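# Rotate backboard clips outward into the frame groove

## Task

Swing each metal clip on the backboard outward until its free end rests inside the groove of the frame's inner wall and keeps the backboard held in place; every clip must end up this way.

## Robot and tools

Robot: two 6-joint arms, left_arm and right_arm, each with a parallel gripper. Each base sits on a tilted plate fixed to one metal frame behind the arms; a plate and its half of that frame count as part of its arm for clearance warnings. Calibrated base poses in the scene frame: left_arm at (-0.031, +0.151, +0.253) m, quat_wxyz (+0.998, -0.011, +0.064, 0); right_arm at (+0.013, -0.330, +0.253) m, quat_wxyz (+0.998, +0.010, +0.064, +0.014).

Frames: the scene frame has its origin at table-top height halfway between the nominal bases, +x out over the table, +z up, left_arm toward +y (image left/right does not follow these names). Hand positions (metres) and quaternions in results are in each arm's own base frame and may be off by a few centimetres. Fixed cameras cam_high and cam_low are given in the scene frame; cam_left_wrist and cam_right_wrist are given relative to their arm's base. The gripper's fingers point along its +z and close along its y; the reported point lies between the pads, about 1 cm behind the tips.

Row layout (shared by execute_actions and move): one flat list of 14 numbers, each in [-1, 1], always covering both arms: left waist, shoulder, elbow, wrist pitch, wrist yaw, wrist roll, left opening, then the same seven for the right arm. The six joint numbers are offsets, not poses: they count from the arm's Joint targets as they stand when the action (or the move) begins, scaled so 1.0 equals 1.202 rad waist, 1.258 shoulder, 1.3 elbow, 2.073 wrist pitch, 2.022 wrist yaw and roll. Zero therefore keeps the current targets; sending the same offset again moves further. The waist sign is flipped relative to the arm's convention in everything you send and read. Opening is absolute: +1 fully open, -1 closed; resend the present value to leave a gripper unchanged, since 0 means half open. Stated joint ranges (rad): waist -2.618 to 3.054 (so -3.054 to 2.618 in your numbers), shoulder 0 to 3.142, elbow 0 to 3.142, wrist pitch -1.571 to 1.571, wrist yaw -1.571 to 1.571, wrist roll -2.094 to 2.094. Asking for more than 0.059 rad beyond a range end gets the action rejected for both arms; true ends may differ by up to 0.059 rad.

execute_actions: actions is a list of up to 15 actions; each action is a table of up to 15 rows, one per 1/30 s step, and a table shorter than 15 keeps repeating its final row, so every action lasts 0.5 s. An empty list just reports state. cameras selects images (omitted/null/["all"] = all, [] = none; an unknown name invalidates the call). Per-step target leads and a 200 mm hand-jump cap can hold motion back, so large offsets may need several actions.

move: target is one row or a list of up to 15 rows, all offsets from the same starting Joint targets. All joints travel together, so the hand follows a curve and does not avoid obstacles. speed (rad/s, 0.01 to 2, default 0.5) limits the joint with the most travel, one value or one per target. blend (rad) rounds corners between list targets; 0 stops at each. opening_speed (at least 0.2 per second on the -1..+1 scale) ramps the fingers; use a low value for gentle closing. blocking=false returns after about 0.5 s while motion continues. The result adds a move: line: done, off_target (at rest but a joint over 0.035 rad off), moving, held, or fault, plus limits=held and the worst joint error per arm. Neither done nor off_target proves contact or its absence.

wait: seconds 0 to 10; arms keep their last command and a running move continues. stop: brakes a running move (needs room). zoom_image: camera name plus region [x0, y0, x1, y1] in pixels from the top-left, at most 504 by 504, on that camera's latest image. finished_scene: scene (1 or 2); irreversible, and the clips must stay in place without the robot.

Result lines: Joint positions and Joint velocities list each arm's six joints (rad, rad/s) then finger-pad gap (m, 0.094 fully open). grip_measured uses the command scale and reads slightly wide when empty, narrower than a squeezed part. Joint targets are the base for your next offsets. Joint torques are total drive output with offsets and noise; joints 1-3 wrap at ±28 N m. "joint sent to its limit" means a joint was clamped at its end; "joint command not followed" means the clearance check altered targets. Step readings list joint angles at some steps of execute_actions calls. MOTOR HOT appears from 75 °C; at 90 °C the arm folds and idles for the scene.

Cameras: cam_high, cam_low, cam_left_wrist, cam_right_wrist, each 504x504; wrist images may lag while moving.

Avoid: dropping things or anything leaving the table, fast impacts, hard pressing, the two arms striking each other (can end the scene), and holding stretched or blocked poses that heat motors. To end a push or recover from being dragged, command targets back past the measured positions. Brief external tugs may occur.

Each tool is called after "Request:" in YAML: its name, and indented under it one key for each argument.

## Session

Request:
execute_actions:
  actions: []

Request:
zoom_image:
  camera: "cam_high"
  region: [180, 200, 380, 400]

Scene clock: 0.00 s.
left_arm: end_effector_position=(+0.5541, +0.0427, +0.1977) grip_measured=+1.000 end_effector_quat_wxyz=(+0.240, +0.414, +0.875, +0.076) | right_arm: end_effector_position=(+0.4628, +0.1764, +0.0584) grip_measured=+1.000 end_effector_quat_wxyz=(+0.276, +0.186, +0.932, +0.146)
Joint positions: left_arm=[-0.114 2.403 2.654 -1.325 0.12 0.968 0.094] | right_arm=[-0.382 1.955 1.287 -0.269 0.054 0.758 0.094]
Joint velocities: within noise
Joint torques (N m): no reading
Heat: left arm: 37 °C; right arm: 38 °C.
Joint targets: left_arm=[-0.113 2.399 2.659 -1.331 0.126 0.967] | right_arm=[-0.383 1.952 1.290 -0.276 0.057 0.756]
Tool commands: left_gripper/opening=+1.0 right_gripper/opening=+1.0
camera_calibration:
cam_left_wrist: T_world_to_cam=[[-0.750154, -0.546395, -0.372454, 0.517365], [-0.61703, 0.780923, 0.0971269, 0.335723], [0.237788, 0.302675, -0.922954, 0.16048], [0, 0, 0, 1]] pos_world=[0.557094, -0.0280608, 0.308203]
cam_right_wrist: T_world_to_cam=[[-0.37289, -0.818877, -0.436341, 0.349558], [-0.908854, 0.41707, -0.00601998, 0.393266], [0.186914, 0.394326, -0.899761, 0.0166085], [0, 0, 0, 1]] pos_world=[0.484664, 0.115676, 0.169838]

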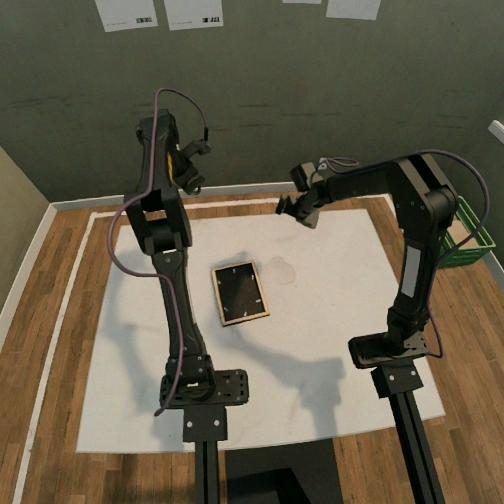

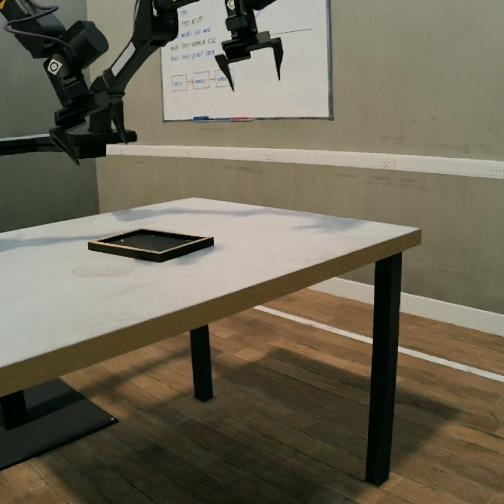

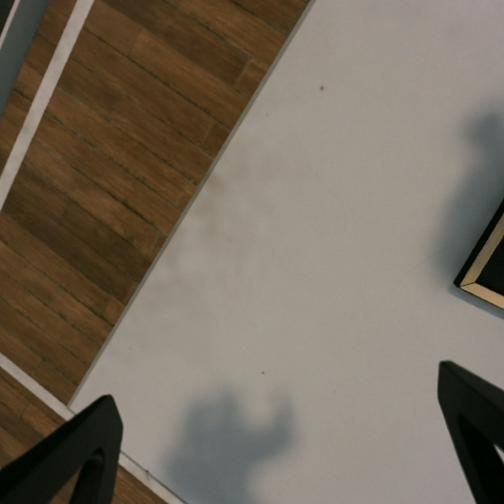

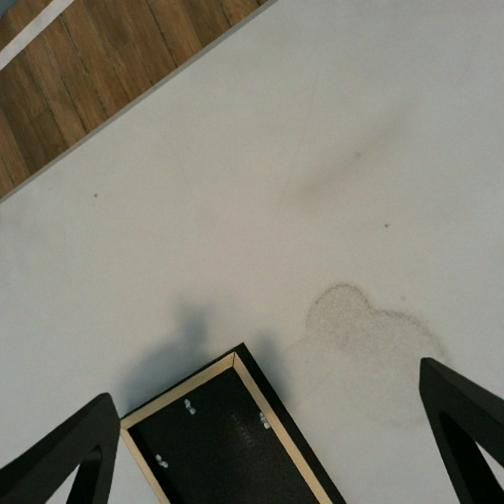

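Scaled by 2.520 from the camera's 504x504 image, which has a finer 720x720 frame.

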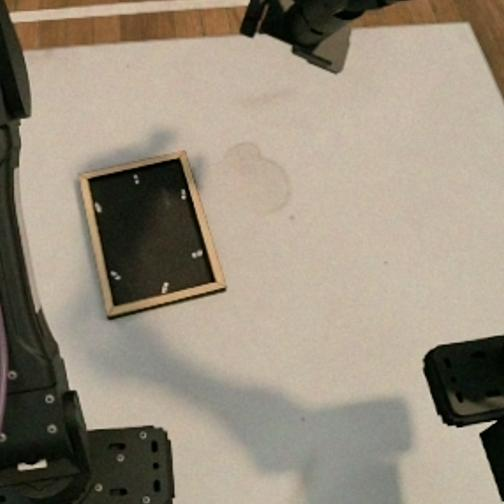

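Request:
move:
  target: [0.3852, -0.277, -1.0, 0.271, -0.0964, -0.736, -0.05, 0.486, 0.141, -0.526, 0.444, -0.049, -0.533, -0.3]
  speed: 1.0
  cameras: ["cam_left_wrist", "cam_high"]

Scene clock: 8.03 s.
left_arm: end_effector_position=(+0.3715, -0.1228, -0.0159) grip_measured=-0.048 end_effector_quat_wxyz=(+0.044, -0.084, +0.995, +0.011) | right_arm: end_effector_position=(+0.3899, -0.0722, -0.0823) grip_measured=-0.298 end_effector_quat_wxyz=(+0.342, -0.059, +0.935, -0.074)
Joint positions: left_arm=[0.348 2.087 1.366 -0.78 -0.058 -0.515 0.045] | right_arm=[0.2 2.11 0.615 0.638 -0.032 -0.314 0.033]
Joint velocities: within noise
Joint torques (N m): left_arm=[0.79 -14.01 4.16 0.41 -0.12 -0.1] | right_arm=[0.16 -7.3 2.54 1.13 -0.14 -0.09]
Heat: left arm: 39 °C; right arm: 41 °C.
Joint targets: left_arm=[0.350 2.051 1.359 -0.769 -0.068 -0.522] | right_arm=[0.202 2.130 0.606 0.644 -0.042 -0.322]
move: off_target (left_arm); left_arm: the shoulder is farthest, 0.036 rad from its target
camera_calibration:
cam_left_wrist: T_world_to_cam=[[0.0465328, -0.99861, -0.0247554, -0.135541], [-0.933708, -0.052289, 0.354198, 0.392451], [-0.355, 0.00663248, -0.934843, 0.240461], [0, 0, 0, 1]] pos_world=[0.458105, -0.116427, 0.0824329]
Images, in order (width x height): cam_high 504x504, cam_left_wrist 504x504.

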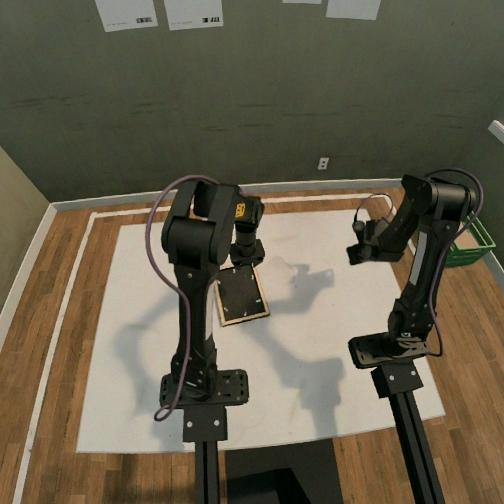

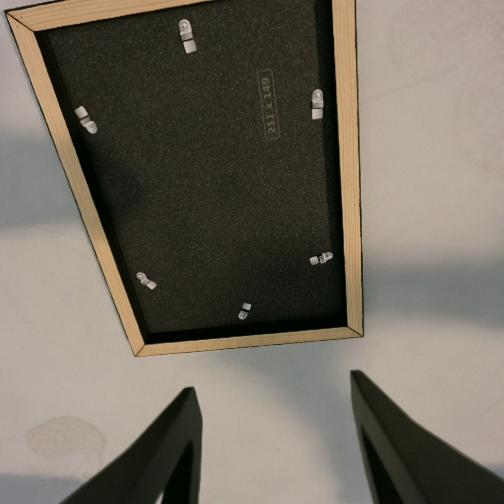

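Request:
zoom_image:
  camera: "cam_left_wrist"
  region: [0, 0, 180, 180]

Request:
zoom_image:
  camera: "cam_left_wrist"
  region: [180, 0, 360, 180]

Request:
zoom_image:
  camera: "cam_left_wrist"
  region: [90, 200, 270, 380]

Request:
zoom_image:
  camera: "cam_left_wrist"
  region: [210, 200, 390, 380]

Scaled by 2.800 from the camera's 504x504 image, which has a finer 720x720 frame.

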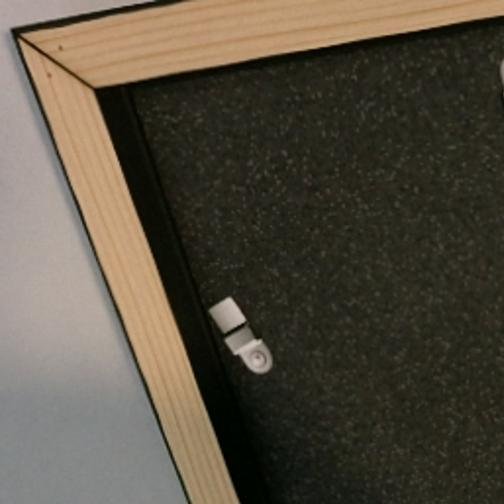

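Scaled by 2.800 from the camera's 504x504 image, which has a finer 720x720 frame.

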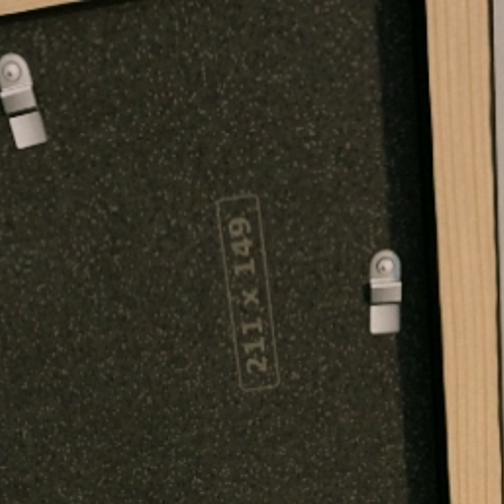

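Scaled by 2.800 from the camera's 504x504 image, which has a finer 720x720 frame.

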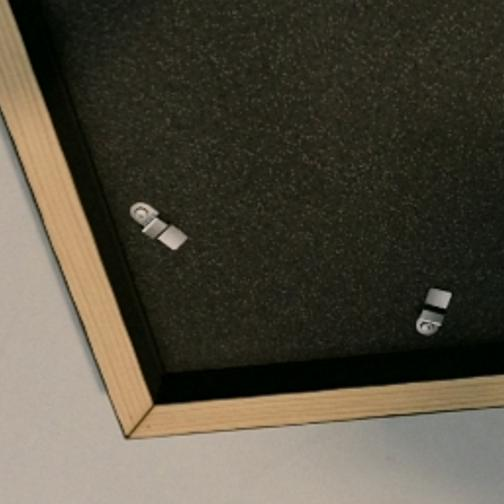

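Scaled by 2.800 from the camera's 504x504 image, which has a finer 720x720 frame.

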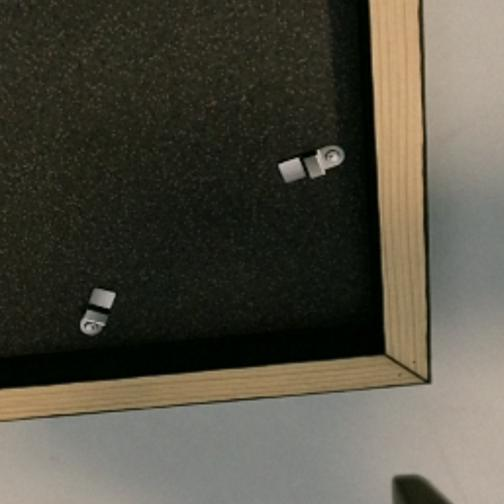

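Request:
move:
  target: [-0.2866, 0.3553, 0.0546, 0.1833, 0.0262, 0.1677, -0.03, 0,0,0,0,0,0,-0.3]
  speed: 0.6
  cameras: ["cam_left_wrist"]

Request:
zoom_image:
  camera: "cam_left_wrist"
  region: [180, 220, 380, 420]

Scene clock: 23.57 s.
left_arm: end_effector_position=(+0.4269, +0.0050, -0.1495) grip_measured=-0.032 end_effector_quat_wxyz=(+0.056, -0.095, +0.994, +0.006) | right_arm: end_effector_position=(+0.3901, -0.0722, -0.0822) grip_measured=-0.298 end_effector_quat_wxyz=(+0.342, -0.059, +0.935, -0.074)
Joint positions: left_arm=[0 2.475 1.415 -0.4 -0.023 -0.189 0.045] | right_arm=[0.2 2.11 0.615 0.639 -0.032 -0.315 0.033]
Joint velocities: within noise
Joint torques (N m): left_arm=[0.72 -10.55 4.45 0.53 0.1 0] | right_arm=[0.14 -7.31 2.52 1.09 -0.14 -0.09]
Heat: left arm: 40 °C; right arm: 40 °C.
Joint targets: left_arm=[0.006 2.497 1.430 -0.389 -0.016 -0.182] | right_arm=[0.202 2.130 0.606 0.644 -0.042 -0.322]
move: done
camera_calibration:
cam_left_wrist: T_world_to_cam=[[0.0675579, -0.997619, -0.0138913, -0.0211466], [-0.94123, -0.0683453, 0.330778, 0.497992], [-0.33094, -0.00927174, -0.943606, 0.122902], [0, 0, 0, 1]] pos_world=[0.510828, 0.0140787, -0.0490472]
Images, in order (width x height): cam_left_wrist 504x504.

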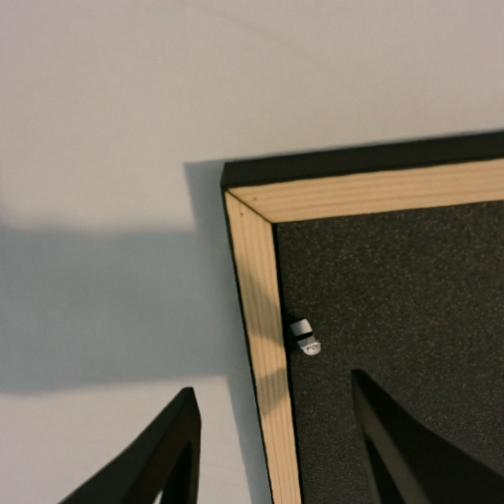

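Scaled by 2.520 from the camera's 504x504 image, which has a finer 720x720 frame.

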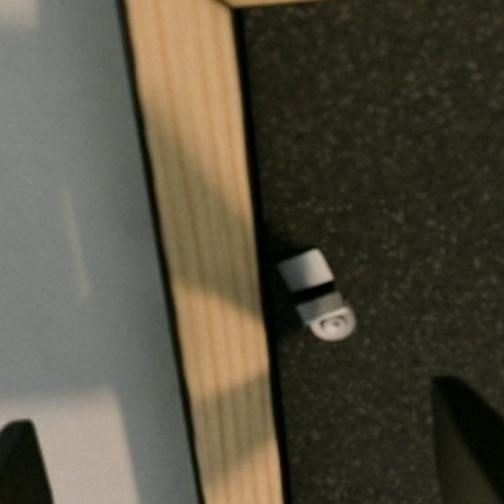

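Request:
move:
  target: [-0.0136, 0.0684, 0.0462, 0.0106, 0, 0, -0.03, 0,0,0,0,0,0,-0.3]
  speed: 0.25
  cameras: ["cam_left_wrist"]

Request:
zoom_image:
  camera: "cam_left_wrist"
  region: [200, 280, 400, 480]

Scene clock: 26.97 s.
left_arm: end_effector_position=(+0.4354, +0.0070, -0.1695) grip_measured=-0.032 end_effector_quat_wxyz=(+0.057, -0.097, +0.994, +0.006) | right_arm: end_effector_position=(+0.3901, -0.0722, -0.0821) grip_measured=-0.298 end_effector_quat_wxyz=(+0.342, -0.059, +0.935, -0.075)
Joint positions: left_arm=[-0.004 2.553 1.472 -0.378 -0.023 -0.188 0.045] | right_arm=[0.2 2.11 0.615 0.639 -0.032 -0.315 0.033]
Joint velocities: within noise
Joint torques (N m): left_arm=[-0.18 -9.91 4.63 0.47 0.08 0.04] | right_arm=[0.14 -7.31 2.54 1.09 -0.14 -0.09]
Heat: left arm: 40 °C; right arm: 40 °C.
Joint targets: left_arm=[-0.011 2.584 1.490 -0.367 -0.016 -0.183] | right_arm=[0.202 2.130 0.606 0.645 -0.042 -0.322]
move: done
camera_calibration:
cam_left_wrist: T_world_to_cam=[[0.0713464, -0.99736, -0.0134962, -0.0216648], [-0.941464, -0.0718049, 0.329378, 0.512648], [-0.329478, -0.0107938, -0.944102, 0.106148], [0, 0, 0, 1]] pos_world=[0.519158, 0.0163487, -0.0689332]
Images, in order (width x height): cam_left_wrist 504x504.

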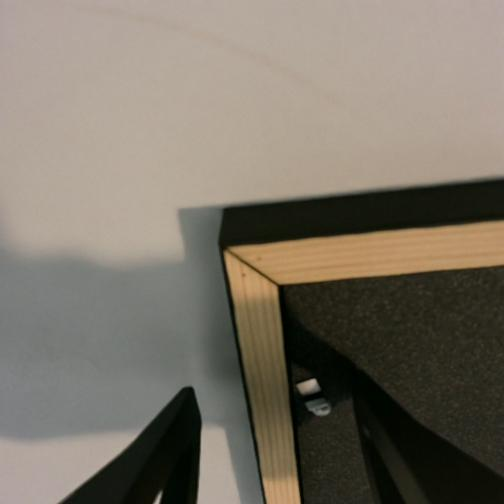

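Scaled by 2.520 from the camera's 504x504 image, which has a finer 720x720 frame.

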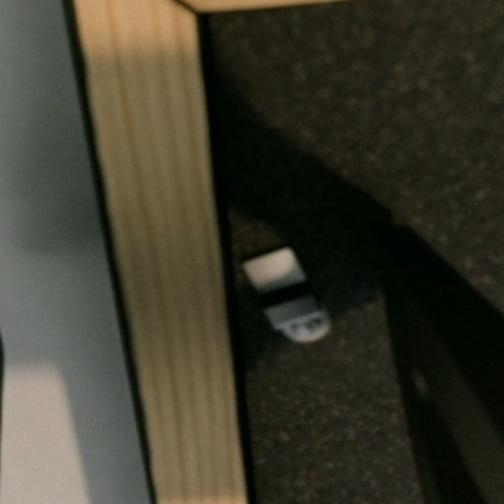

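Request:
move:
  target: [0, 0.006, -0.002, 0, 0, 0, -0.03, 0,0,0,0,0,0,-0.3]
  speed: 0.2
  cameras: []

Scene clock: 28.53 s.
left_arm: end_effector_position=(+0.4356, +0.0070, -0.1695) grip_measured=-0.032 end_effector_quat_wxyz=(+0.057, -0.097, +0.994, +0.006) | right_arm: end_effector_position=(+0.3901, -0.0722, -0.0821) grip_measured=-0.298 end_effector_quat_wxyz=(+0.342, -0.059, +0.935, -0.074)
Joint positions: left_arm=[-0.004 2.553 1.472 -0.377 -0.023 -0.188 0.045] | right_arm=[0.2 2.11 0.615 0.639 -0.033 -0.315 0.033]
Joint velocities: within noise
Joint torques (N m): left_arm=[-0.02 -9.51 4.49 0.5 0.09 0.03] | right_arm=[0.14 -7.31 2.54 1.09 -0.14 -0.09]
Heat: left arm: 40 °C; right arm: 39 °C.
Joint targets: left_arm=[-0.011 2.591 1.487 -0.367 -0.016 -0.183] | right_arm=[0.202 2.130 0.606 0.645 -0.042 -0.322]
move: off_target (left_arm); left_arm: the shoulder is farthest, 0.039 rad from its target
No camera images: "cameras" was empty.

Request:
move:
  target: [0, 0, 0, 0, 0, 0, -0.72, 0,0,0,0,0,0,-0.3]
  opening_speed: 0.3
  cameras: ["cam_left_wrist"]

Request:
move:
  target: [0, 0, 0, 0, 0, 0, -0.2, 0,0,0,0,0,0,-0.3]
  opening_speed: 0.8
  cameras: ["cam_left_wrist"]

Request:
zoom_image:
  camera: "cam_left_wrist"
  region: [200, 280, 400, 480]

Scene clock: 31.90 s.
left_arm: end_effector_position=(+0.4357, +0.0075, -0.1695) grip_measured=-0.718 end_effector_quat_wxyz=(+0.057, -0.097, +0.994, +0.006) | right_arm: end_effector_position=(+0.3901, -0.0722, -0.0821) grip_measured=-0.298 end_effector_quat_wxyz=(+0.342, -0.059, +0.935, -0.074)
Joint positions: left_arm=[-0.006 2.553 1.472 -0.377 -0.023 -0.188 0.013] | right_arm=[0.2 2.11 0.615 0.639 -0.033 -0.315 0.033]
Joint velocities: within noise
Joint torques (N m): left_arm=[-0.21 -9.4 4.46 0.46 0.11 0.06] | right_arm=[0.14 -7.3 2.54 1.1 -0.14 -0.09]
Heat: left arm: 40 °C; right arm: 39 °C.
Joint targets: left_arm=[-0.011 2.591 1.487 -0.367 -0.015 -0.182] | right_arm=[0.202 2.130 0.606 0.645 -0.042 -0.322]
move: off_target (left_arm); left_arm: the shoulder is farthest, 0.038 rad from its target
camera_calibration:
cam_left_wrist: T_world_to_cam=[[0.0721251, -0.997305, -0.0134632, -0.0215195], [-0.941782, -0.0725417, 0.328305, 0.512894], [-0.328397, -0.0109997, -0.944476, 0.105741], [0, 0, 0, 1]] pos_world=[0.519311, 0.0169078, -0.0688059]
Images, in order (width x height): cam_left_wrist 504x504.

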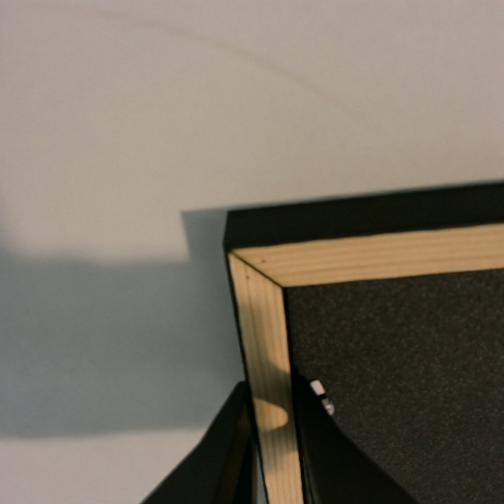

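Scene clock: 32.77 s.
left_arm: end_effector_position=(+0.4357, +0.0075, -0.1695) grip_measured=-0.202 end_effector_quat_wxyz=(+0.057, -0.097, +0.994, +0.006) | right_arm: end_effector_position=(+0.3901, -0.0722, -0.0821) grip_measured=-0.298 end_effector_quat_wxyz=(+0.342, -0.059, +0.935, -0.074)
Joint positions: left_arm=[-0.006 2.553 1.472 -0.377 -0.023 -0.188 0.037] | right_arm=[0.2 2.11 0.615 0.639 -0.033 -0.315 0.033]
Joint velocities: within noise
Joint torques (N m): left_arm=[-0.03 -9.51 4.57 0.49 0.1 0.04] | right_arm=[0.14 -7.31 2.54 1.1 -0.14 -0.09]
Heat: left arm: 39 °C; right arm: 39 °C.
Joint targets: left_arm=[-0.011 2.591 1.487 -0.367 -0.016 -0.182] | right_arm=[0.202 2.130 0.606 0.645 -0.042 -0.322]
move: off_target (left_arm); left_arm: the shoulder is farthest, 0.038 rad from its target
camera_calibration:
cam_left_wrist: T_world_to_cam=[[0.0721251, -0.997305, -0.0134632, -0.0215195], [-0.941782, -0.0725417, 0.328305, 0.512894], [-0.328397, -0.0109997, -0.944476, 0.105741], [0, 0, 0, 1]] pos_world=[0.519311, 0.0169078, -0.0688059]
Images, in order (width x height): cam_left_wrist 504x504.

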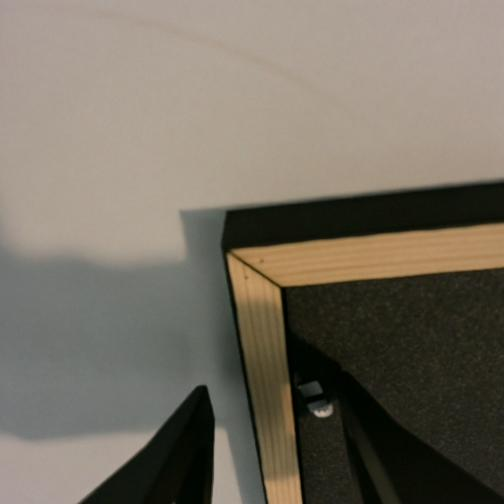

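Scaled by 2.520 from the camera's 504x504 image, which has a finer 720x720 frame.

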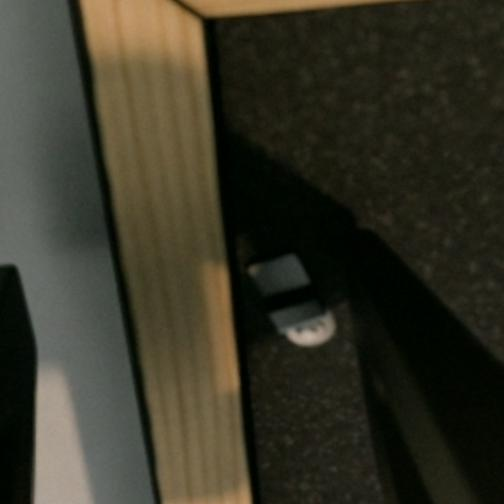

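Request:
move:
  target:
    - [0, -0.0644, -0.0246, -0.0039, 0, 0, -0.2, 0,0,0,0,0,0,-0.3]
    - [0, -0.0644, -0.0246, -0.0039, 0, 0, -0.03, 0,0,0,0,0,0,-0.3]
    - [0, 0.0016, 0.003, 0.0024, 0, 0, -0.03, 0,0,0,0,0,0,-0.3]
  speed: 0.2
  cameras: ["cam_left_wrist"]

Request:
zoom_image:
  camera: "cam_left_wrist"
  region: [200, 280, 400, 480]

Scene clock: 36.43 s.
left_arm: end_effector_position=(+0.4378, +0.0075, -0.1704) grip_measured=-0.032 end_effector_quat_wxyz=(+0.060, -0.097, +0.993, +0.006) | right_arm: end_effector_position=(+0.3901, -0.0722, -0.0821) grip_measured=-0.298 end_effector_quat_wxyz=(+0.342, -0.059, +0.935, -0.074)
Joint positions: left_arm=[-0.006 2.558 1.477 -0.371 -0.023 -0.188 0.045] | right_arm=[0.2 2.11 0.615 0.639 -0.033 -0.315 0.033]
Joint velocities: within noise
Joint torques (N m): left_arm=[0.01 -9.66 4.4 0.53 0.06 0.05] | right_arm=[0.14 -7.31 2.52 1.09 -0.14 -0.09]
Heat: left arm: 40 °C; right arm: 39 °C.
Joint targets: left_arm=[-0.011 2.593 1.491 -0.362 -0.016 -0.183] | right_arm=[0.202 2.130 0.606 0.644 -0.042 -0.322]
move: done; target 2's new numbers were sent with left_arm's shoulder 0.040 rad from that target
camera_calibration:
cam_left_wrist: T_world_to_cam=[[0.0722011, -0.997304, -0.0130821, -0.0216426], [-0.943645, -0.0725521, 0.322908, 0.515108], [-0.322987, -0.0109695, -0.94634, 0.102881], [0, 0, 0, 1]] pos_world=[0.520871, 0.0169165, -0.0692555]
Images, in order (width x height): cam_left_wrist 504x504.

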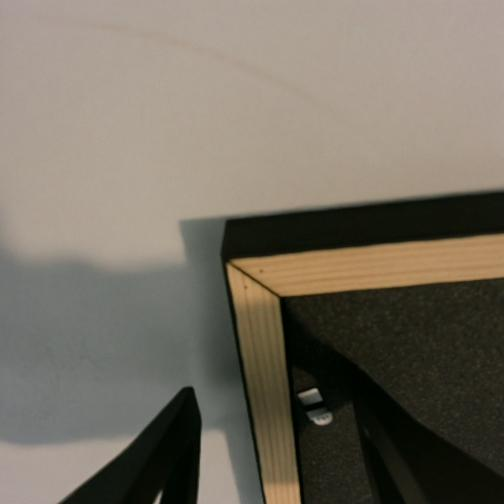

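Scaled by 2.520 from the camera's 504x504 image, which has a finer 720x720 frame.

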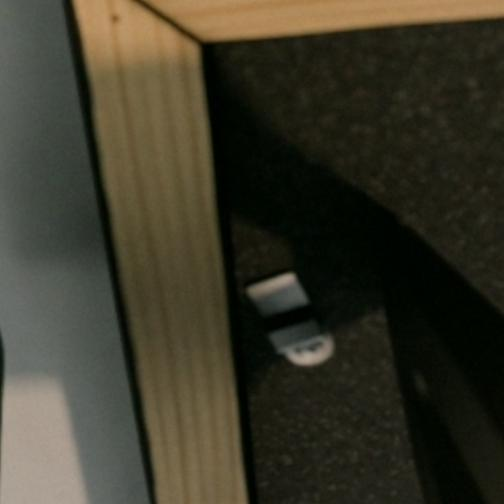

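Request:
move:
  target:
    - [0, -0.0644, -0.028, -0.010, 0, 0, -0.03, 0,0,0,0,0,0,-0.3]
    - [0, 0.0012, -0.003, -0.0034, 0, 0, -0.03, 0,0,0,0,0,0,-0.3]
  speed: 0.2
  cameras: ["cam_left_wrist"]

Request:
zoom_image:
  camera: "cam_left_wrist"
  region: [200, 280, 400, 480]

Scene clock: 38.80 s.
left_arm: end_effector_position=(+0.4346, +0.0074, -0.1715) grip_measured=-0.032 end_effector_quat_wxyz=(+0.056, -0.097, +0.994, +0.006) | right_arm: end_effector_position=(+0.3901, -0.0722, -0.0821) grip_measured=-0.298 end_effector_quat_wxyz=(+0.342, -0.059, +0.935, -0.074)
Joint positions: left_arm=[-0.006 2.558 1.472 -0.375 -0.023 -0.188 0.045] | right_arm=[0.2 2.11 0.615 0.639 -0.033 -0.315 0.033]
Joint velocities: within noise
Joint torques (N m): left_arm=[-0.01 -9.48 4.37 0.4 0.11 0.07] | right_arm=[0.14 -7.31 2.54 1.09 -0.14 -0.09]
Heat: left arm: 40 °C; right arm: 39 °C.
Joint targets: left_arm=[-0.011 2.594 1.487 -0.369 -0.016 -0.183] | right_arm=[0.202 2.130 0.606 0.644 -0.042 -0.322]
move: off_target (left_arm); left_arm: the shoulder is farthest, 0.037 rad from its target
camera_calibration:
cam_left_wrist: T_world_to_cam=[[0.0720785, -0.997305, -0.0136916, -0.0214952], [-0.940649, -0.0725354, 0.331538, 0.512622], [-0.331637, -0.0110177, -0.943343, 0.105091], [0, 0, 0, 1]] pos_world=[0.518599, 0.0169038, -0.0711108]
Images, in order (width x height): cam_left_wrist 504x504.

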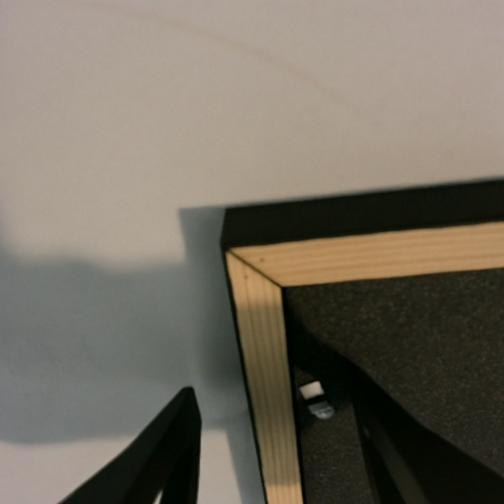

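Scaled by 2.520 from the camera's 504x504 image, which has a finer 720x720 frame.

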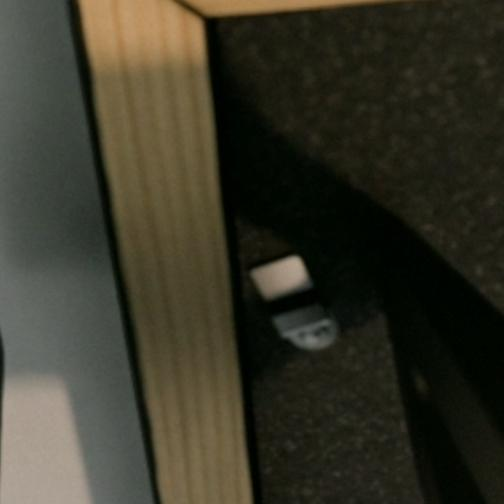

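Request:
move:
  target: [0, 0, 0, 0, 0, 0, -0.72, 0,0,0,0,0,0,-0.3]
  opening_speed: 0.3
  cameras: ["cam_left_wrist"]

Request:
move:
  target: [0, 0, 0, 0, 0, 0, -0.2, 0,0,0,0,0,0,-0.3]
  opening_speed: 0.8
  cameras: ["cam_left_wrist"]

Request:
zoom_image:
  camera: "cam_left_wrist"
  region: [200, 280, 400, 480]

Scene clock: 42.27 s.
left_arm: end_effector_position=(+0.4343, +0.0066, -0.1716) grip_measured=-0.717 end_effector_quat_wxyz=(+0.055, -0.096, +0.994, +0.002) | right_arm: end_effector_position=(+0.3902, -0.0722, -0.0821) grip_measured=-0.298 end_effector_quat_wxyz=(+0.342, -0.059, +0.935, -0.074)
Joint positions: left_arm=[-0.007 2.558 1.472 -0.377 -0.013 -0.185 0.013] | right_arm=[0.2 2.11 0.615 0.64 -0.033 -0.315 0.033]
Joint velocities: within noise
Joint torques (N m): left_arm=[0.06 -9.37 4.38 0.47 -0.02 0.01] | right_arm=[0.16 -7.31 2.55 1.1 -0.14 -0.09]
Heat: left arm: 39 °C; right arm: 39 °C.
Joint targets: left_arm=[-0.011 2.594 1.487 -0.369 -0.016 -0.183] | right_arm=[0.202 2.130 0.606 0.645 -0.042 -0.322]
move: off_target (left_arm); left_arm: the shoulder is farthest, 0.036 rad from its target
camera_calibration:
cam_left_wrist: T_world_to_cam=[[0.0699057, -0.997543, -0.00466509, -0.0198463], [-0.940295, -0.067454, 0.333609, 0.512396], [-0.333104, -0.0189346, -0.9427, 0.105689], [0, 0, 0, 1]] pos_world=[0.518396, 0.0167668, -0.0713997]
Images, in order (width x height): cam_left_wrist 504x504.

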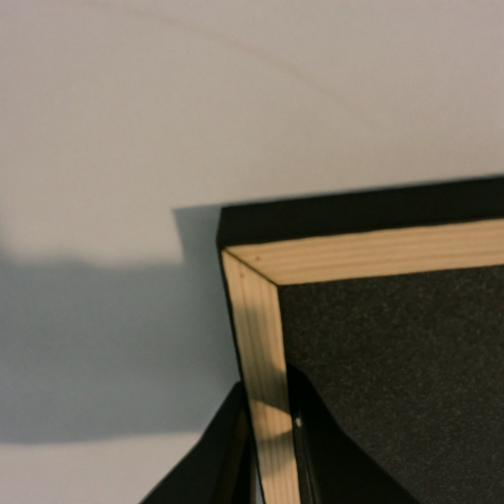

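Scene clock: 43.13 s.
left_arm: end_effector_position=(+0.4345, +0.0065, -0.1715) grip_measured=-0.202 end_effector_quat_wxyz=(+0.055, -0.096, +0.994, +0.001) | right_arm: end_effector_position=(+0.3902, -0.0722, -0.0821) grip_measured=-0.298 end_effector_quat_wxyz=(+0.342, -0.059, +0.935, -0.074)
Joint positions: left_arm=[-0.007 2.558 1.472 -0.376 -0.013 -0.184 0.037] | right_arm=[0.2 2.11 0.615 0.64 -0.033 -0.315 0.033]
Joint velocities: within noise
Joint torques (N m): left_arm=[0.18 -9.5 4.63 0.44 0 0.01] | right_arm=[0.14 -7.31 2.54 1.09 -0.14 -0.09]
Heat: left arm: 39 °C; right arm: 39 °C.
Joint targets: left_arm=[-0.011 2.594 1.487 -0.369 -0.015 -0.182] | right_arm=[0.202 2.130 0.606 0.645 -0.042 -0.322]
move: off_target (left_arm); left_arm: the shoulder is farthest, 0.036 rad from its target
camera_calibration:
cam_left_wrist: T_world_to_cam=[[0.0694911, -0.997573, -0.00425709, -0.0196814], [-0.940704, -0.0669488, 0.332557, 0.512642], [-0.332035, -0.0191051, -0.943074, 0.105283], [0, 0, 0, 1]] pos_world=[0.51857, 0.0166985, -0.0712772]
Images, in order (width x height): cam_left_wrist 504x504.

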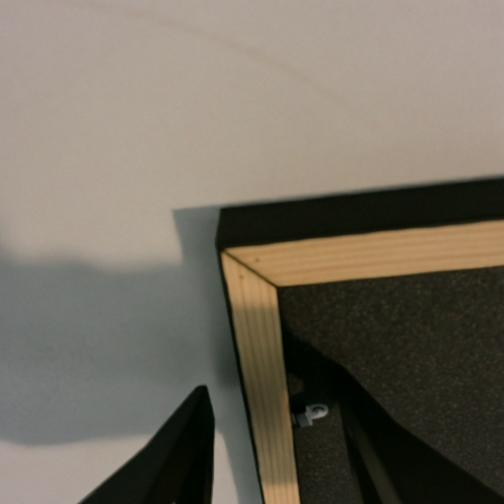

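Scaled by 2.520 from the camera's 504x504 image, which has a finer 720x720 frame.

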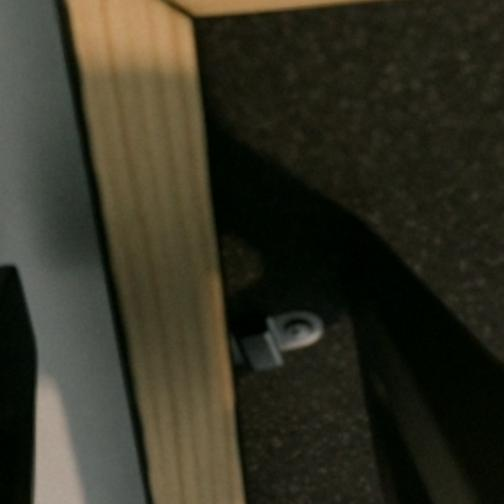

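Request:
zoom_image:
  camera: "cam_left_wrist"
  region: [270, 380, 350, 460]

Scaled by 6.300 from the camera's 504x504 image, which has a finer 720x720 frame.

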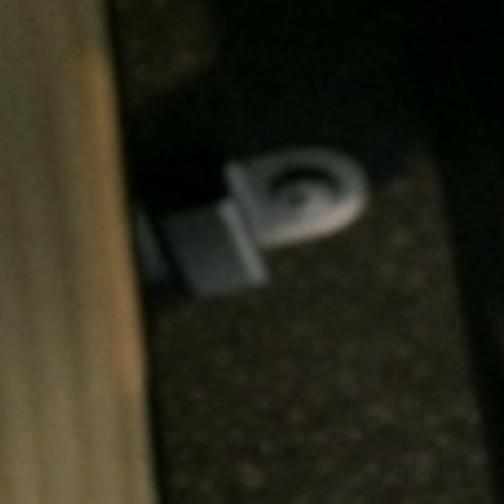

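Request:
move:
  target: [0, -0.186, -0.0438, -0.0757, 0, 0, -0.2, 0,0,0,0,0,0,-0.3]
  speed: 0.35
  cameras: ["cam_left_wrist"]

Request:
zoom_image:
  camera: "cam_left_wrist"
  region: [230, 180, 350, 300]

Scene clock: 48.03 s.
left_arm: end_effector_position=(+0.4306, +0.0065, -0.1111) grip_measured=-0.202 end_effector_quat_wxyz=(+0.054, -0.096, +0.994, +0.002) | right_arm: end_effector_position=(+0.3902, -0.0722, -0.0821) grip_measured=-0.298 end_effector_quat_wxyz=(+0.342, -0.059, +0.935, -0.074)
Joint positions: left_arm=[-0.007 2.386 1.44 -0.517 -0.013 -0.184 0.037] | right_arm=[0.2 2.11 0.615 0.64 -0.033 -0.315 0.033]
Joint velocities: within noise
Joint torques (N m): left_arm=[0.14 -14.67 3.06 0.25 -0.01 -0.01] | right_arm=[0.16 -7.31 2.54 1.09 -0.14 -0.09]
Heat: left arm: 39 °C; right arm: 39 °C.
Joint targets: left_arm=[-0.011 2.361 1.430 -0.526 -0.015 -0.182] | right_arm=[0.202 2.130 0.606 0.645 -0.042 -0.322]
move: done
camera_calibration:
cam_left_wrist: T_world_to_cam=[[0.0694829, -0.997574, -0.00437538, -0.0191902], [-0.940068, -0.066944, 0.334351, 0.48878], [-0.333833, -0.0191186, -0.942438, 0.161797], [0, 0, 0, 1]] pos_world=[0.514833, 0.0166706, -0.0110242]
Images, in order (width x height): cam_left_wrist 504x504.

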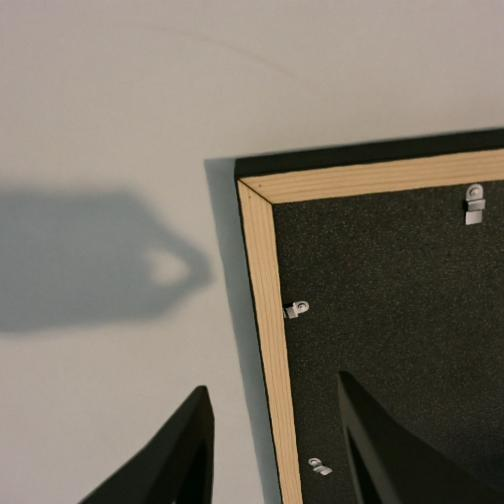

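Scaled by 4.200 from the camera's 504x504 image, which has a finer 720x720 frame.

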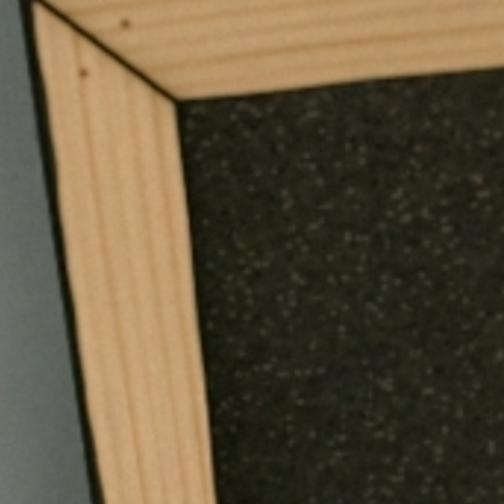

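Request:
zoom_image:
  camera: "cam_left_wrist"
  region: [255, 270, 335, 350]

Scaled by 6.300 from the camera's 504x504 image, which has a finer 720x720 frame.

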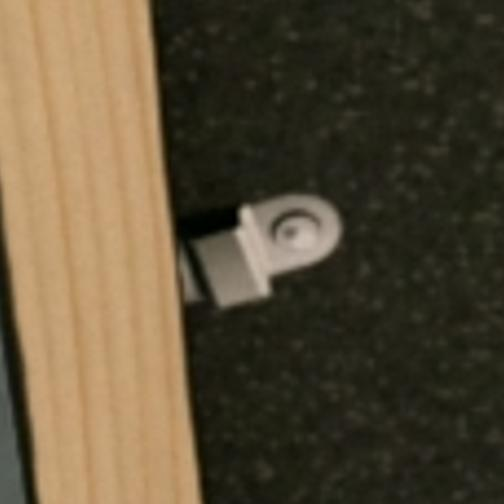

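Request:
move:
  target:
    - [0.0728, -0.112, -0.4731, 0.26, -0.0114, -0.0376, 0.2, 0,0,0,0,0,0,-0.3]
    - [0.0728, -0.0302, -0.4731, 0.2672, -0.0114, -0.0376, 0.2, 0,0,0,0,0,0,-0.3]
  speed: 0.6
  cameras: ["cam_left_wrist"]

Request:
zoom_image:
  camera: "cam_left_wrist"
  region: [180, 220, 380, 420]

Scene clock: 52.20 s.
left_arm: end_effector_position=(+0.3029, -0.0150, -0.1702) grip_measured=+0.198 end_effector_quat_wxyz=(+0.054, -0.092, +0.994, +0.006) | right_arm: end_effector_position=(+0.3902, -0.0722, -0.0821) grip_measured=-0.298 end_effector_quat_wxyz=(+0.342, -0.059, +0.935, -0.074)
Joint positions: left_arm=[0.07 2.3 0.817 0.017 -0.029 -0.252 0.056] | right_arm=[0.2 2.11 0.615 0.64 -0.033 -0.315 0.033]
Joint velocities: within noise
Joint torques (N m): left_arm=[0.87 -6.98 0.72 0.44 -0.04 -0.08] | right_arm=[0.16 -7.31 2.54 1.09 -0.14 -0.09]
Heat: left arm: 40 °C; right arm: 39 °C.
Joint targets: left_arm=[0.077 2.323 0.815 0.028 -0.039 -0.258] | right_arm=[0.202 2.130 0.606 0.645 -0.042 -0.322]
move: done
camera_calibration:
cam_left_wrist: T_world_to_cam=[[0.0613435, -0.99802, -0.0138822, -0.0311239], [-0.940407, -0.0624519, 0.334267, 0.387206], [-0.334473, -0.00745026, -0.942376, 0.063426], [0, 0, 0, 1]] pos_world=[0.387254, -0.00640804, -0.0700911]
Images, in order (width x height): cam_left_wrist 504x504.

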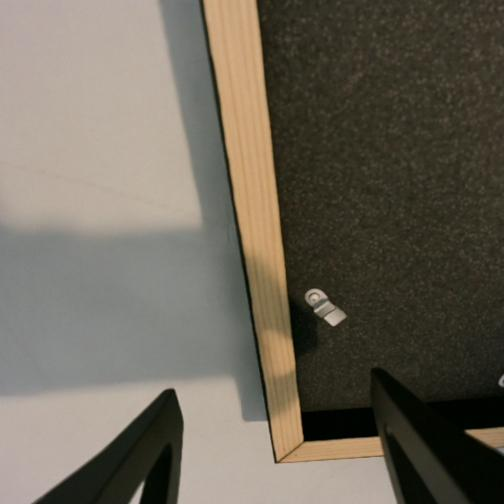

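Scaled by 2.520 from the camera's 504x504 image, which has a finer 720x720 frame.

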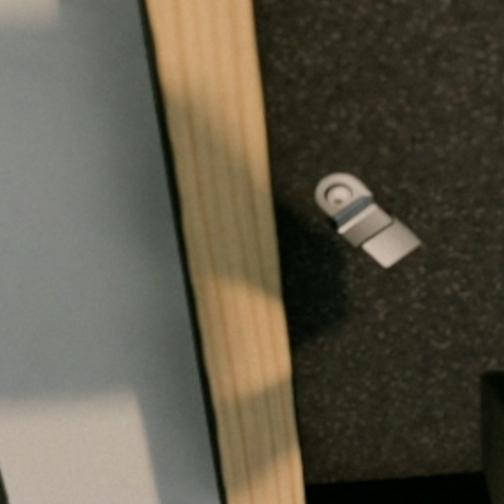

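Request:
move:
  target: [0, 0.0879, 0.0569, 0.0212, 0, 0, 0.2, 0,0,0,0,0,0,-0.3]
  speed: 0.25
  cameras: ["cam_left_wrist"]

Request:
zoom_image:
  camera: "cam_left_wrist"
  region: [220, 270, 420, 470]

Scene clock: 56.20 s.
left_arm: end_effector_position=(+0.3111, -0.0155, -0.1927) grip_measured=+0.198 end_effector_quat_wxyz=(+0.052, -0.092, +0.994, +0.006) | right_arm: end_effector_position=(+0.3902, -0.0722, -0.0821) grip_measured=-0.298 end_effector_quat_wxyz=(+0.342, -0.060, +0.935, -0.074)
Joint positions: left_arm=[0.07 2.403 0.88 0.052 -0.029 -0.253 0.056] | right_arm=[0.2 2.11 0.615 0.64 -0.033 -0.315 0.033]
Joint velocities: within noise
Joint torques (N m): left_arm=[0.94 -6.87 1.43 0.54 -0.1 -0.12] | right_arm=[0.14 -7.3 2.54 1.09 -0.14 -0.09]
Heat: left arm: 39 °C; right arm: 39 °C.
Joint targets: left_arm=[0.077 2.433 0.889 0.071 -0.038 -0.259] | right_arm=[0.202 2.130 0.606 0.645 -0.042 -0.322]
move: done
camera_calibration:
cam_left_wrist: T_world_to_cam=[[0.0616465, -0.997992, -0.0145421, -0.032737], [-0.938592, -0.0629205, 0.339244, 0.402803], [-0.339478, -0.00726408, -0.940586, 0.0469163], [0, 0, 0, 1]] pos_world=[0.396013, -0.00698591, -0.0929957]
Images, in order (width x height): cam_left_wrist 504x504.

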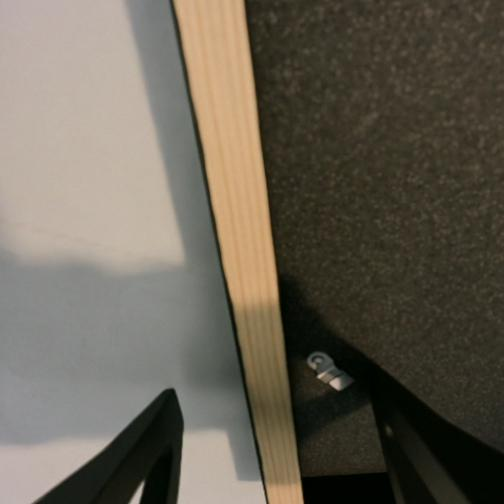

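Scaled by 2.520 from the camera's 504x504 image, which has a finer 720x720 frame.

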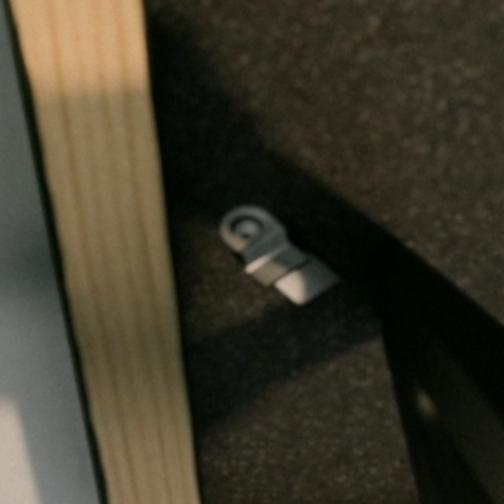

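Request:
move:
  target: [0, 0, 0, 0, 0, 0, -0.72, 0,0,0,0,0,0,-0.3]
  opening_speed: 0.3
  cameras: ["cam_left_wrist"]

Request:
move:
  target: [0, 0, 0, 0, 0, 0, -0.2, 0,0,0,0,0,0,-0.3]
  opening_speed: 0.8
  cameras: ["cam_left_wrist"]

Request:
zoom_image:
  camera: "cam_left_wrist"
  region: [220, 290, 380, 450]

Scene clock: 61.03 s.
left_arm: end_effector_position=(+0.3121, -0.0146, -0.1925) grip_measured=-0.717 end_effector_quat_wxyz=(+0.054, -0.089, +0.994, +0.012) | right_arm: end_effector_position=(+0.3902, -0.0722, -0.0821) grip_measured=-0.298 end_effector_quat_wxyz=(+0.342, -0.060, +0.935, -0.074)
Joint positions: left_arm=[0.073 2.403 0.88 0.055 -0.041 -0.25 0.013] | right_arm=[0.2 2.11 0.615 0.64 -0.033 -0.315 0.033]
Joint velocities: within noise
Joint torques (N m): left_arm=[0.76 -6.67 1.39 0.53 0.05 -0.05] | right_arm=[0.16 -7.31 2.54 1.09 -0.14 -0.09]
Heat: left arm: 39 °C; right arm: 39 °C.
Joint targets: left_arm=[0.077 2.433 0.889 0.072 -0.038 -0.258] | right_arm=[0.202 2.130 0.606 0.645 -0.042 -0.322]
move: done
camera_calibration:
cam_left_wrist: T_world_to_cam=[[0.0564249, -0.998075, -0.0257505, -0.0324198], [-0.940195, -0.0617954, 0.334984, 0.403372], [-0.33593, 0.00530902, -0.941872, 0.0462331], [0, 0, 0, 1]] pos_world=[0.396609, -0.00767628, -0.0924122]
Images, in order (width x height): cam_left_wrist 504x504.

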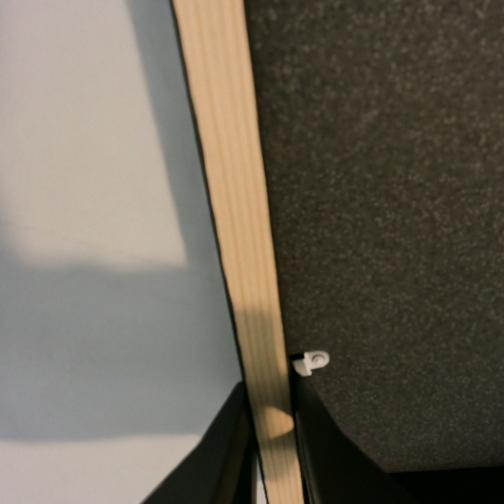

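Scene clock: 61.90 s.
left_arm: end_effector_position=(+0.3120, -0.0131, -0.1925) grip_measured=-0.202 end_effector_quat_wxyz=(+0.054, -0.090, +0.994, +0.016) | right_arm: end_effector_position=(+0.3902, -0.0722, -0.0821) grip_measured=-0.298 end_effector_quat_wxyz=(+0.342, -0.060, +0.935, -0.074)
Joint positions: left_arm=[0.073 2.403 0.88 0.054 -0.049 -0.252 0.037] | right_arm=[0.2 2.11 0.615 0.64 -0.033 -0.315 0.033]
Joint velocities: within noise
Joint torques (N m): left_arm=[0.55 -6.9 1.37 0.55 0.12 -0.11] | right_arm=[0.16 -7.3 2.54 1.09 -0.14 -0.09]
Heat: left arm: 39 °C; right arm: 39 °C.
Joint targets: left_arm=[0.077 2.433 0.889 0.072 -0.039 -0.258] | right_arm=[0.202 2.130 0.606 0.645 -0.042 -0.322]
move: done
camera_calibration:
cam_left_wrist: T_world_to_cam=[[0.0599294, -0.997629, -0.0338363, -0.0335556], [-0.939951, -0.0678099, 0.334505, 0.403121], [-0.336006, 0.0117578, -0.941786, 0.0463662], [0, 0, 0, 1]] pos_world=[0.396504, -0.00668561, -0.0923143]
Images, in order (width x height): cam_left_wrist 504x504.

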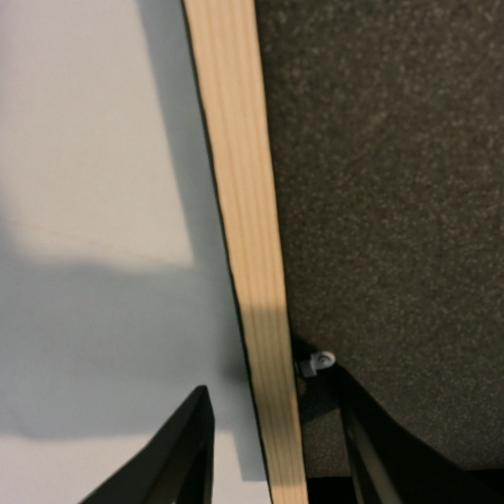

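Scaled by 3.150 from the camera's 504x504 image, which has a finer 720x720 frame.

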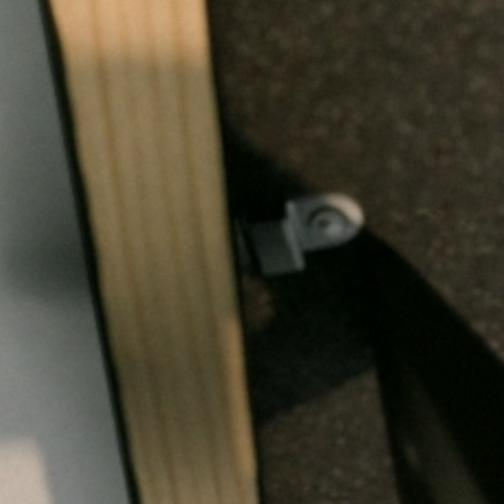

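Request:
move:
  target: [0, -0.233, -0.0508, -0.107, 0, 0, -0.2, 0,0,0,0,0,0,-0.3]
  speed: 0.4
  cameras: ["cam_left_wrist"]

Request:
zoom_image:
  camera: "cam_left_wrist"
  region: [270, 230, 350, 310]

Scene clock: 64.77 s.
left_arm: end_effector_position=(+0.3084, -0.0136, -0.1331) grip_measured=-0.202 end_effector_quat_wxyz=(+0.053, -0.091, +0.994, +0.014) | right_arm: end_effector_position=(+0.3902, -0.0722, -0.0821) grip_measured=-0.298 end_effector_quat_wxyz=(+0.342, -0.060, +0.935, -0.074)
Joint positions: left_arm=[0.073 2.163 0.833 -0.14 -0.045 -0.253 0.037] | right_arm=[0.2 2.11 0.615 0.64 -0.033 -0.315 0.033]
Joint velocities: within noise
Joint torques (N m): left_arm=[0.53 -10.97 1.11 0.23 0.07 -0.06] | right_arm=[0.16 -7.31 2.54 1.09 -0.14 -0.09]
Heat: left arm: 39 °C; right arm: 39 °C.
Joint targets: left_arm=[0.077 2.140 0.823 -0.150 -0.038 -0.258] | right_arm=[0.202 2.130 0.606 0.645 -0.042 -0.322]
move: done
camera_calibration:
cam_left_wrist: T_world_to_cam=[[0.0598417, -0.997747, -0.0303403, -0.0312635], [-0.939097, -0.0665762, 0.337142, 0.380008], [-0.338403, 0.00831727, -0.940965, 0.101902], [0, 0, 0, 1]] pos_world=[0.393219, -0.0067411, -0.0331789]
Images, in order (width x height): cam_left_wrist 504x504.

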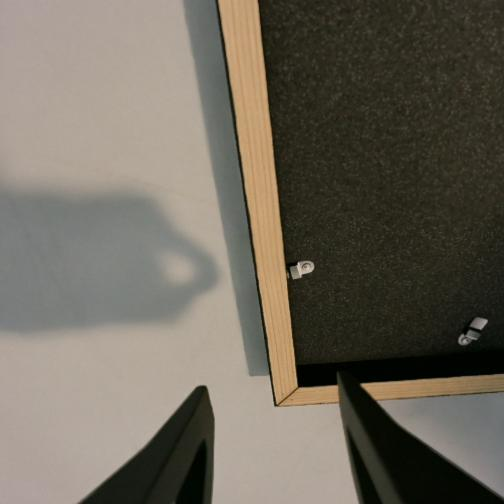

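Scaled by 6.300 from the camera's 504x504 image, which has a finer 720x720 frame.

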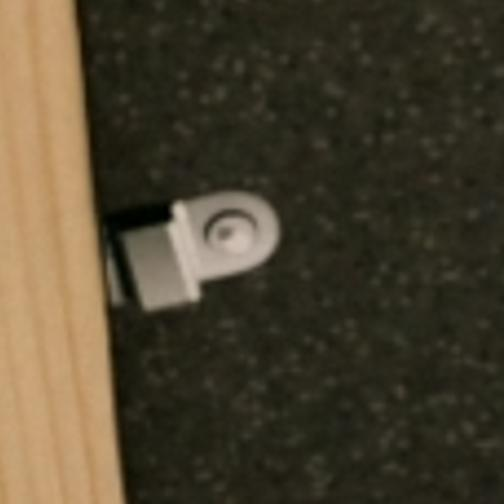

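Request:
move:
  target: [0.3673, 0.2436, 0.2885, -0.0518, -0.0247, -0.2186, 0.277, 0,0,0,0,0,0,-0.3]
  speed: 0.6
  cameras: ["cam_left_wrist"]

Request:
zoom_image:
  camera: "cam_left_wrist"
  region: [150, 200, 350, 400]

Scene clock: 69.63 s.
left_arm: end_effector_position=(+0.3368, -0.1750, -0.1637) grip_measured=+0.275 end_effector_quat_wxyz=(+0.061, -0.089, +0.994, +0.005) | right_arm: end_effector_position=(+0.3902, -0.0722, -0.0821) grip_measured=-0.298 end_effector_quat_wxyz=(+0.342, -0.060, +0.935, -0.074)
Joint positions: left_arm=[0.518 2.416 1.186 -0.247 -0.077 -0.694 0.06] | right_arm=[0.2 2.11 0.615 0.64 -0.033 -0.315 0.033]
Joint velocities: within noise
Joint torques (N m): left_arm=[0.96 -8.62 3.48 0.28 -0.1 -0.11] | right_arm=[0.16 -7.31 2.54 1.09 -0.14 -0.09]
Heat: left arm: 39 °C; right arm: 39 °C.
Joint targets: left_arm=[0.518 2.447 1.198 -0.258 -0.089 -0.700] | right_arm=[0.202 2.130 0.606 0.644 -0.042 -0.322]
move: done
camera_calibration:
cam_left_wrist: T_world_to_cam=[[0.0565886, -0.998323, -0.012242, -0.191015], [-0.945064, -0.0575157, 0.321786, 0.40732], [-0.32195, -0.00663994, -0.946733, 0.074904], [0, 0, 0, 1]] pos_world=[0.419868, -0.16677, -0.0624939]
Images, in order (width x height): cam_left_wrist 504x504.

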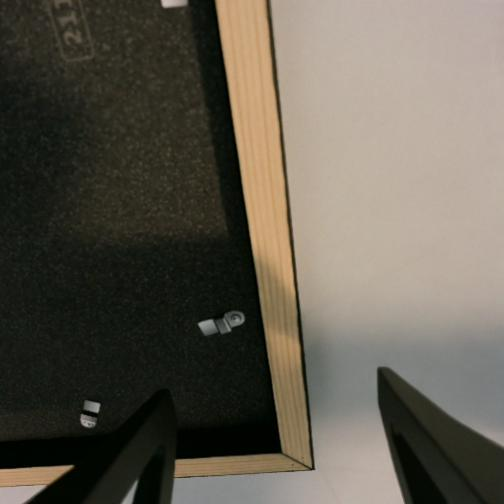

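Scaled by 2.520 from the camera's 504x504 image, which has a finer 720x720 frame.

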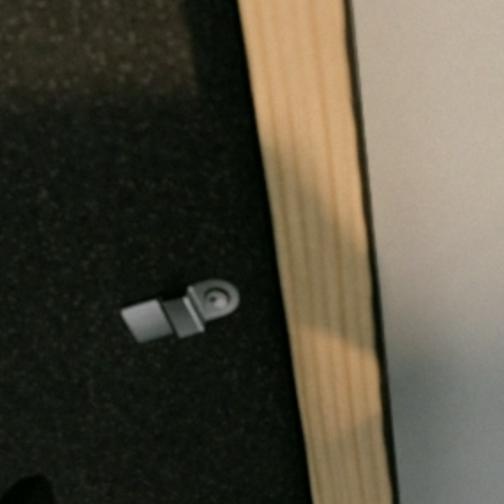

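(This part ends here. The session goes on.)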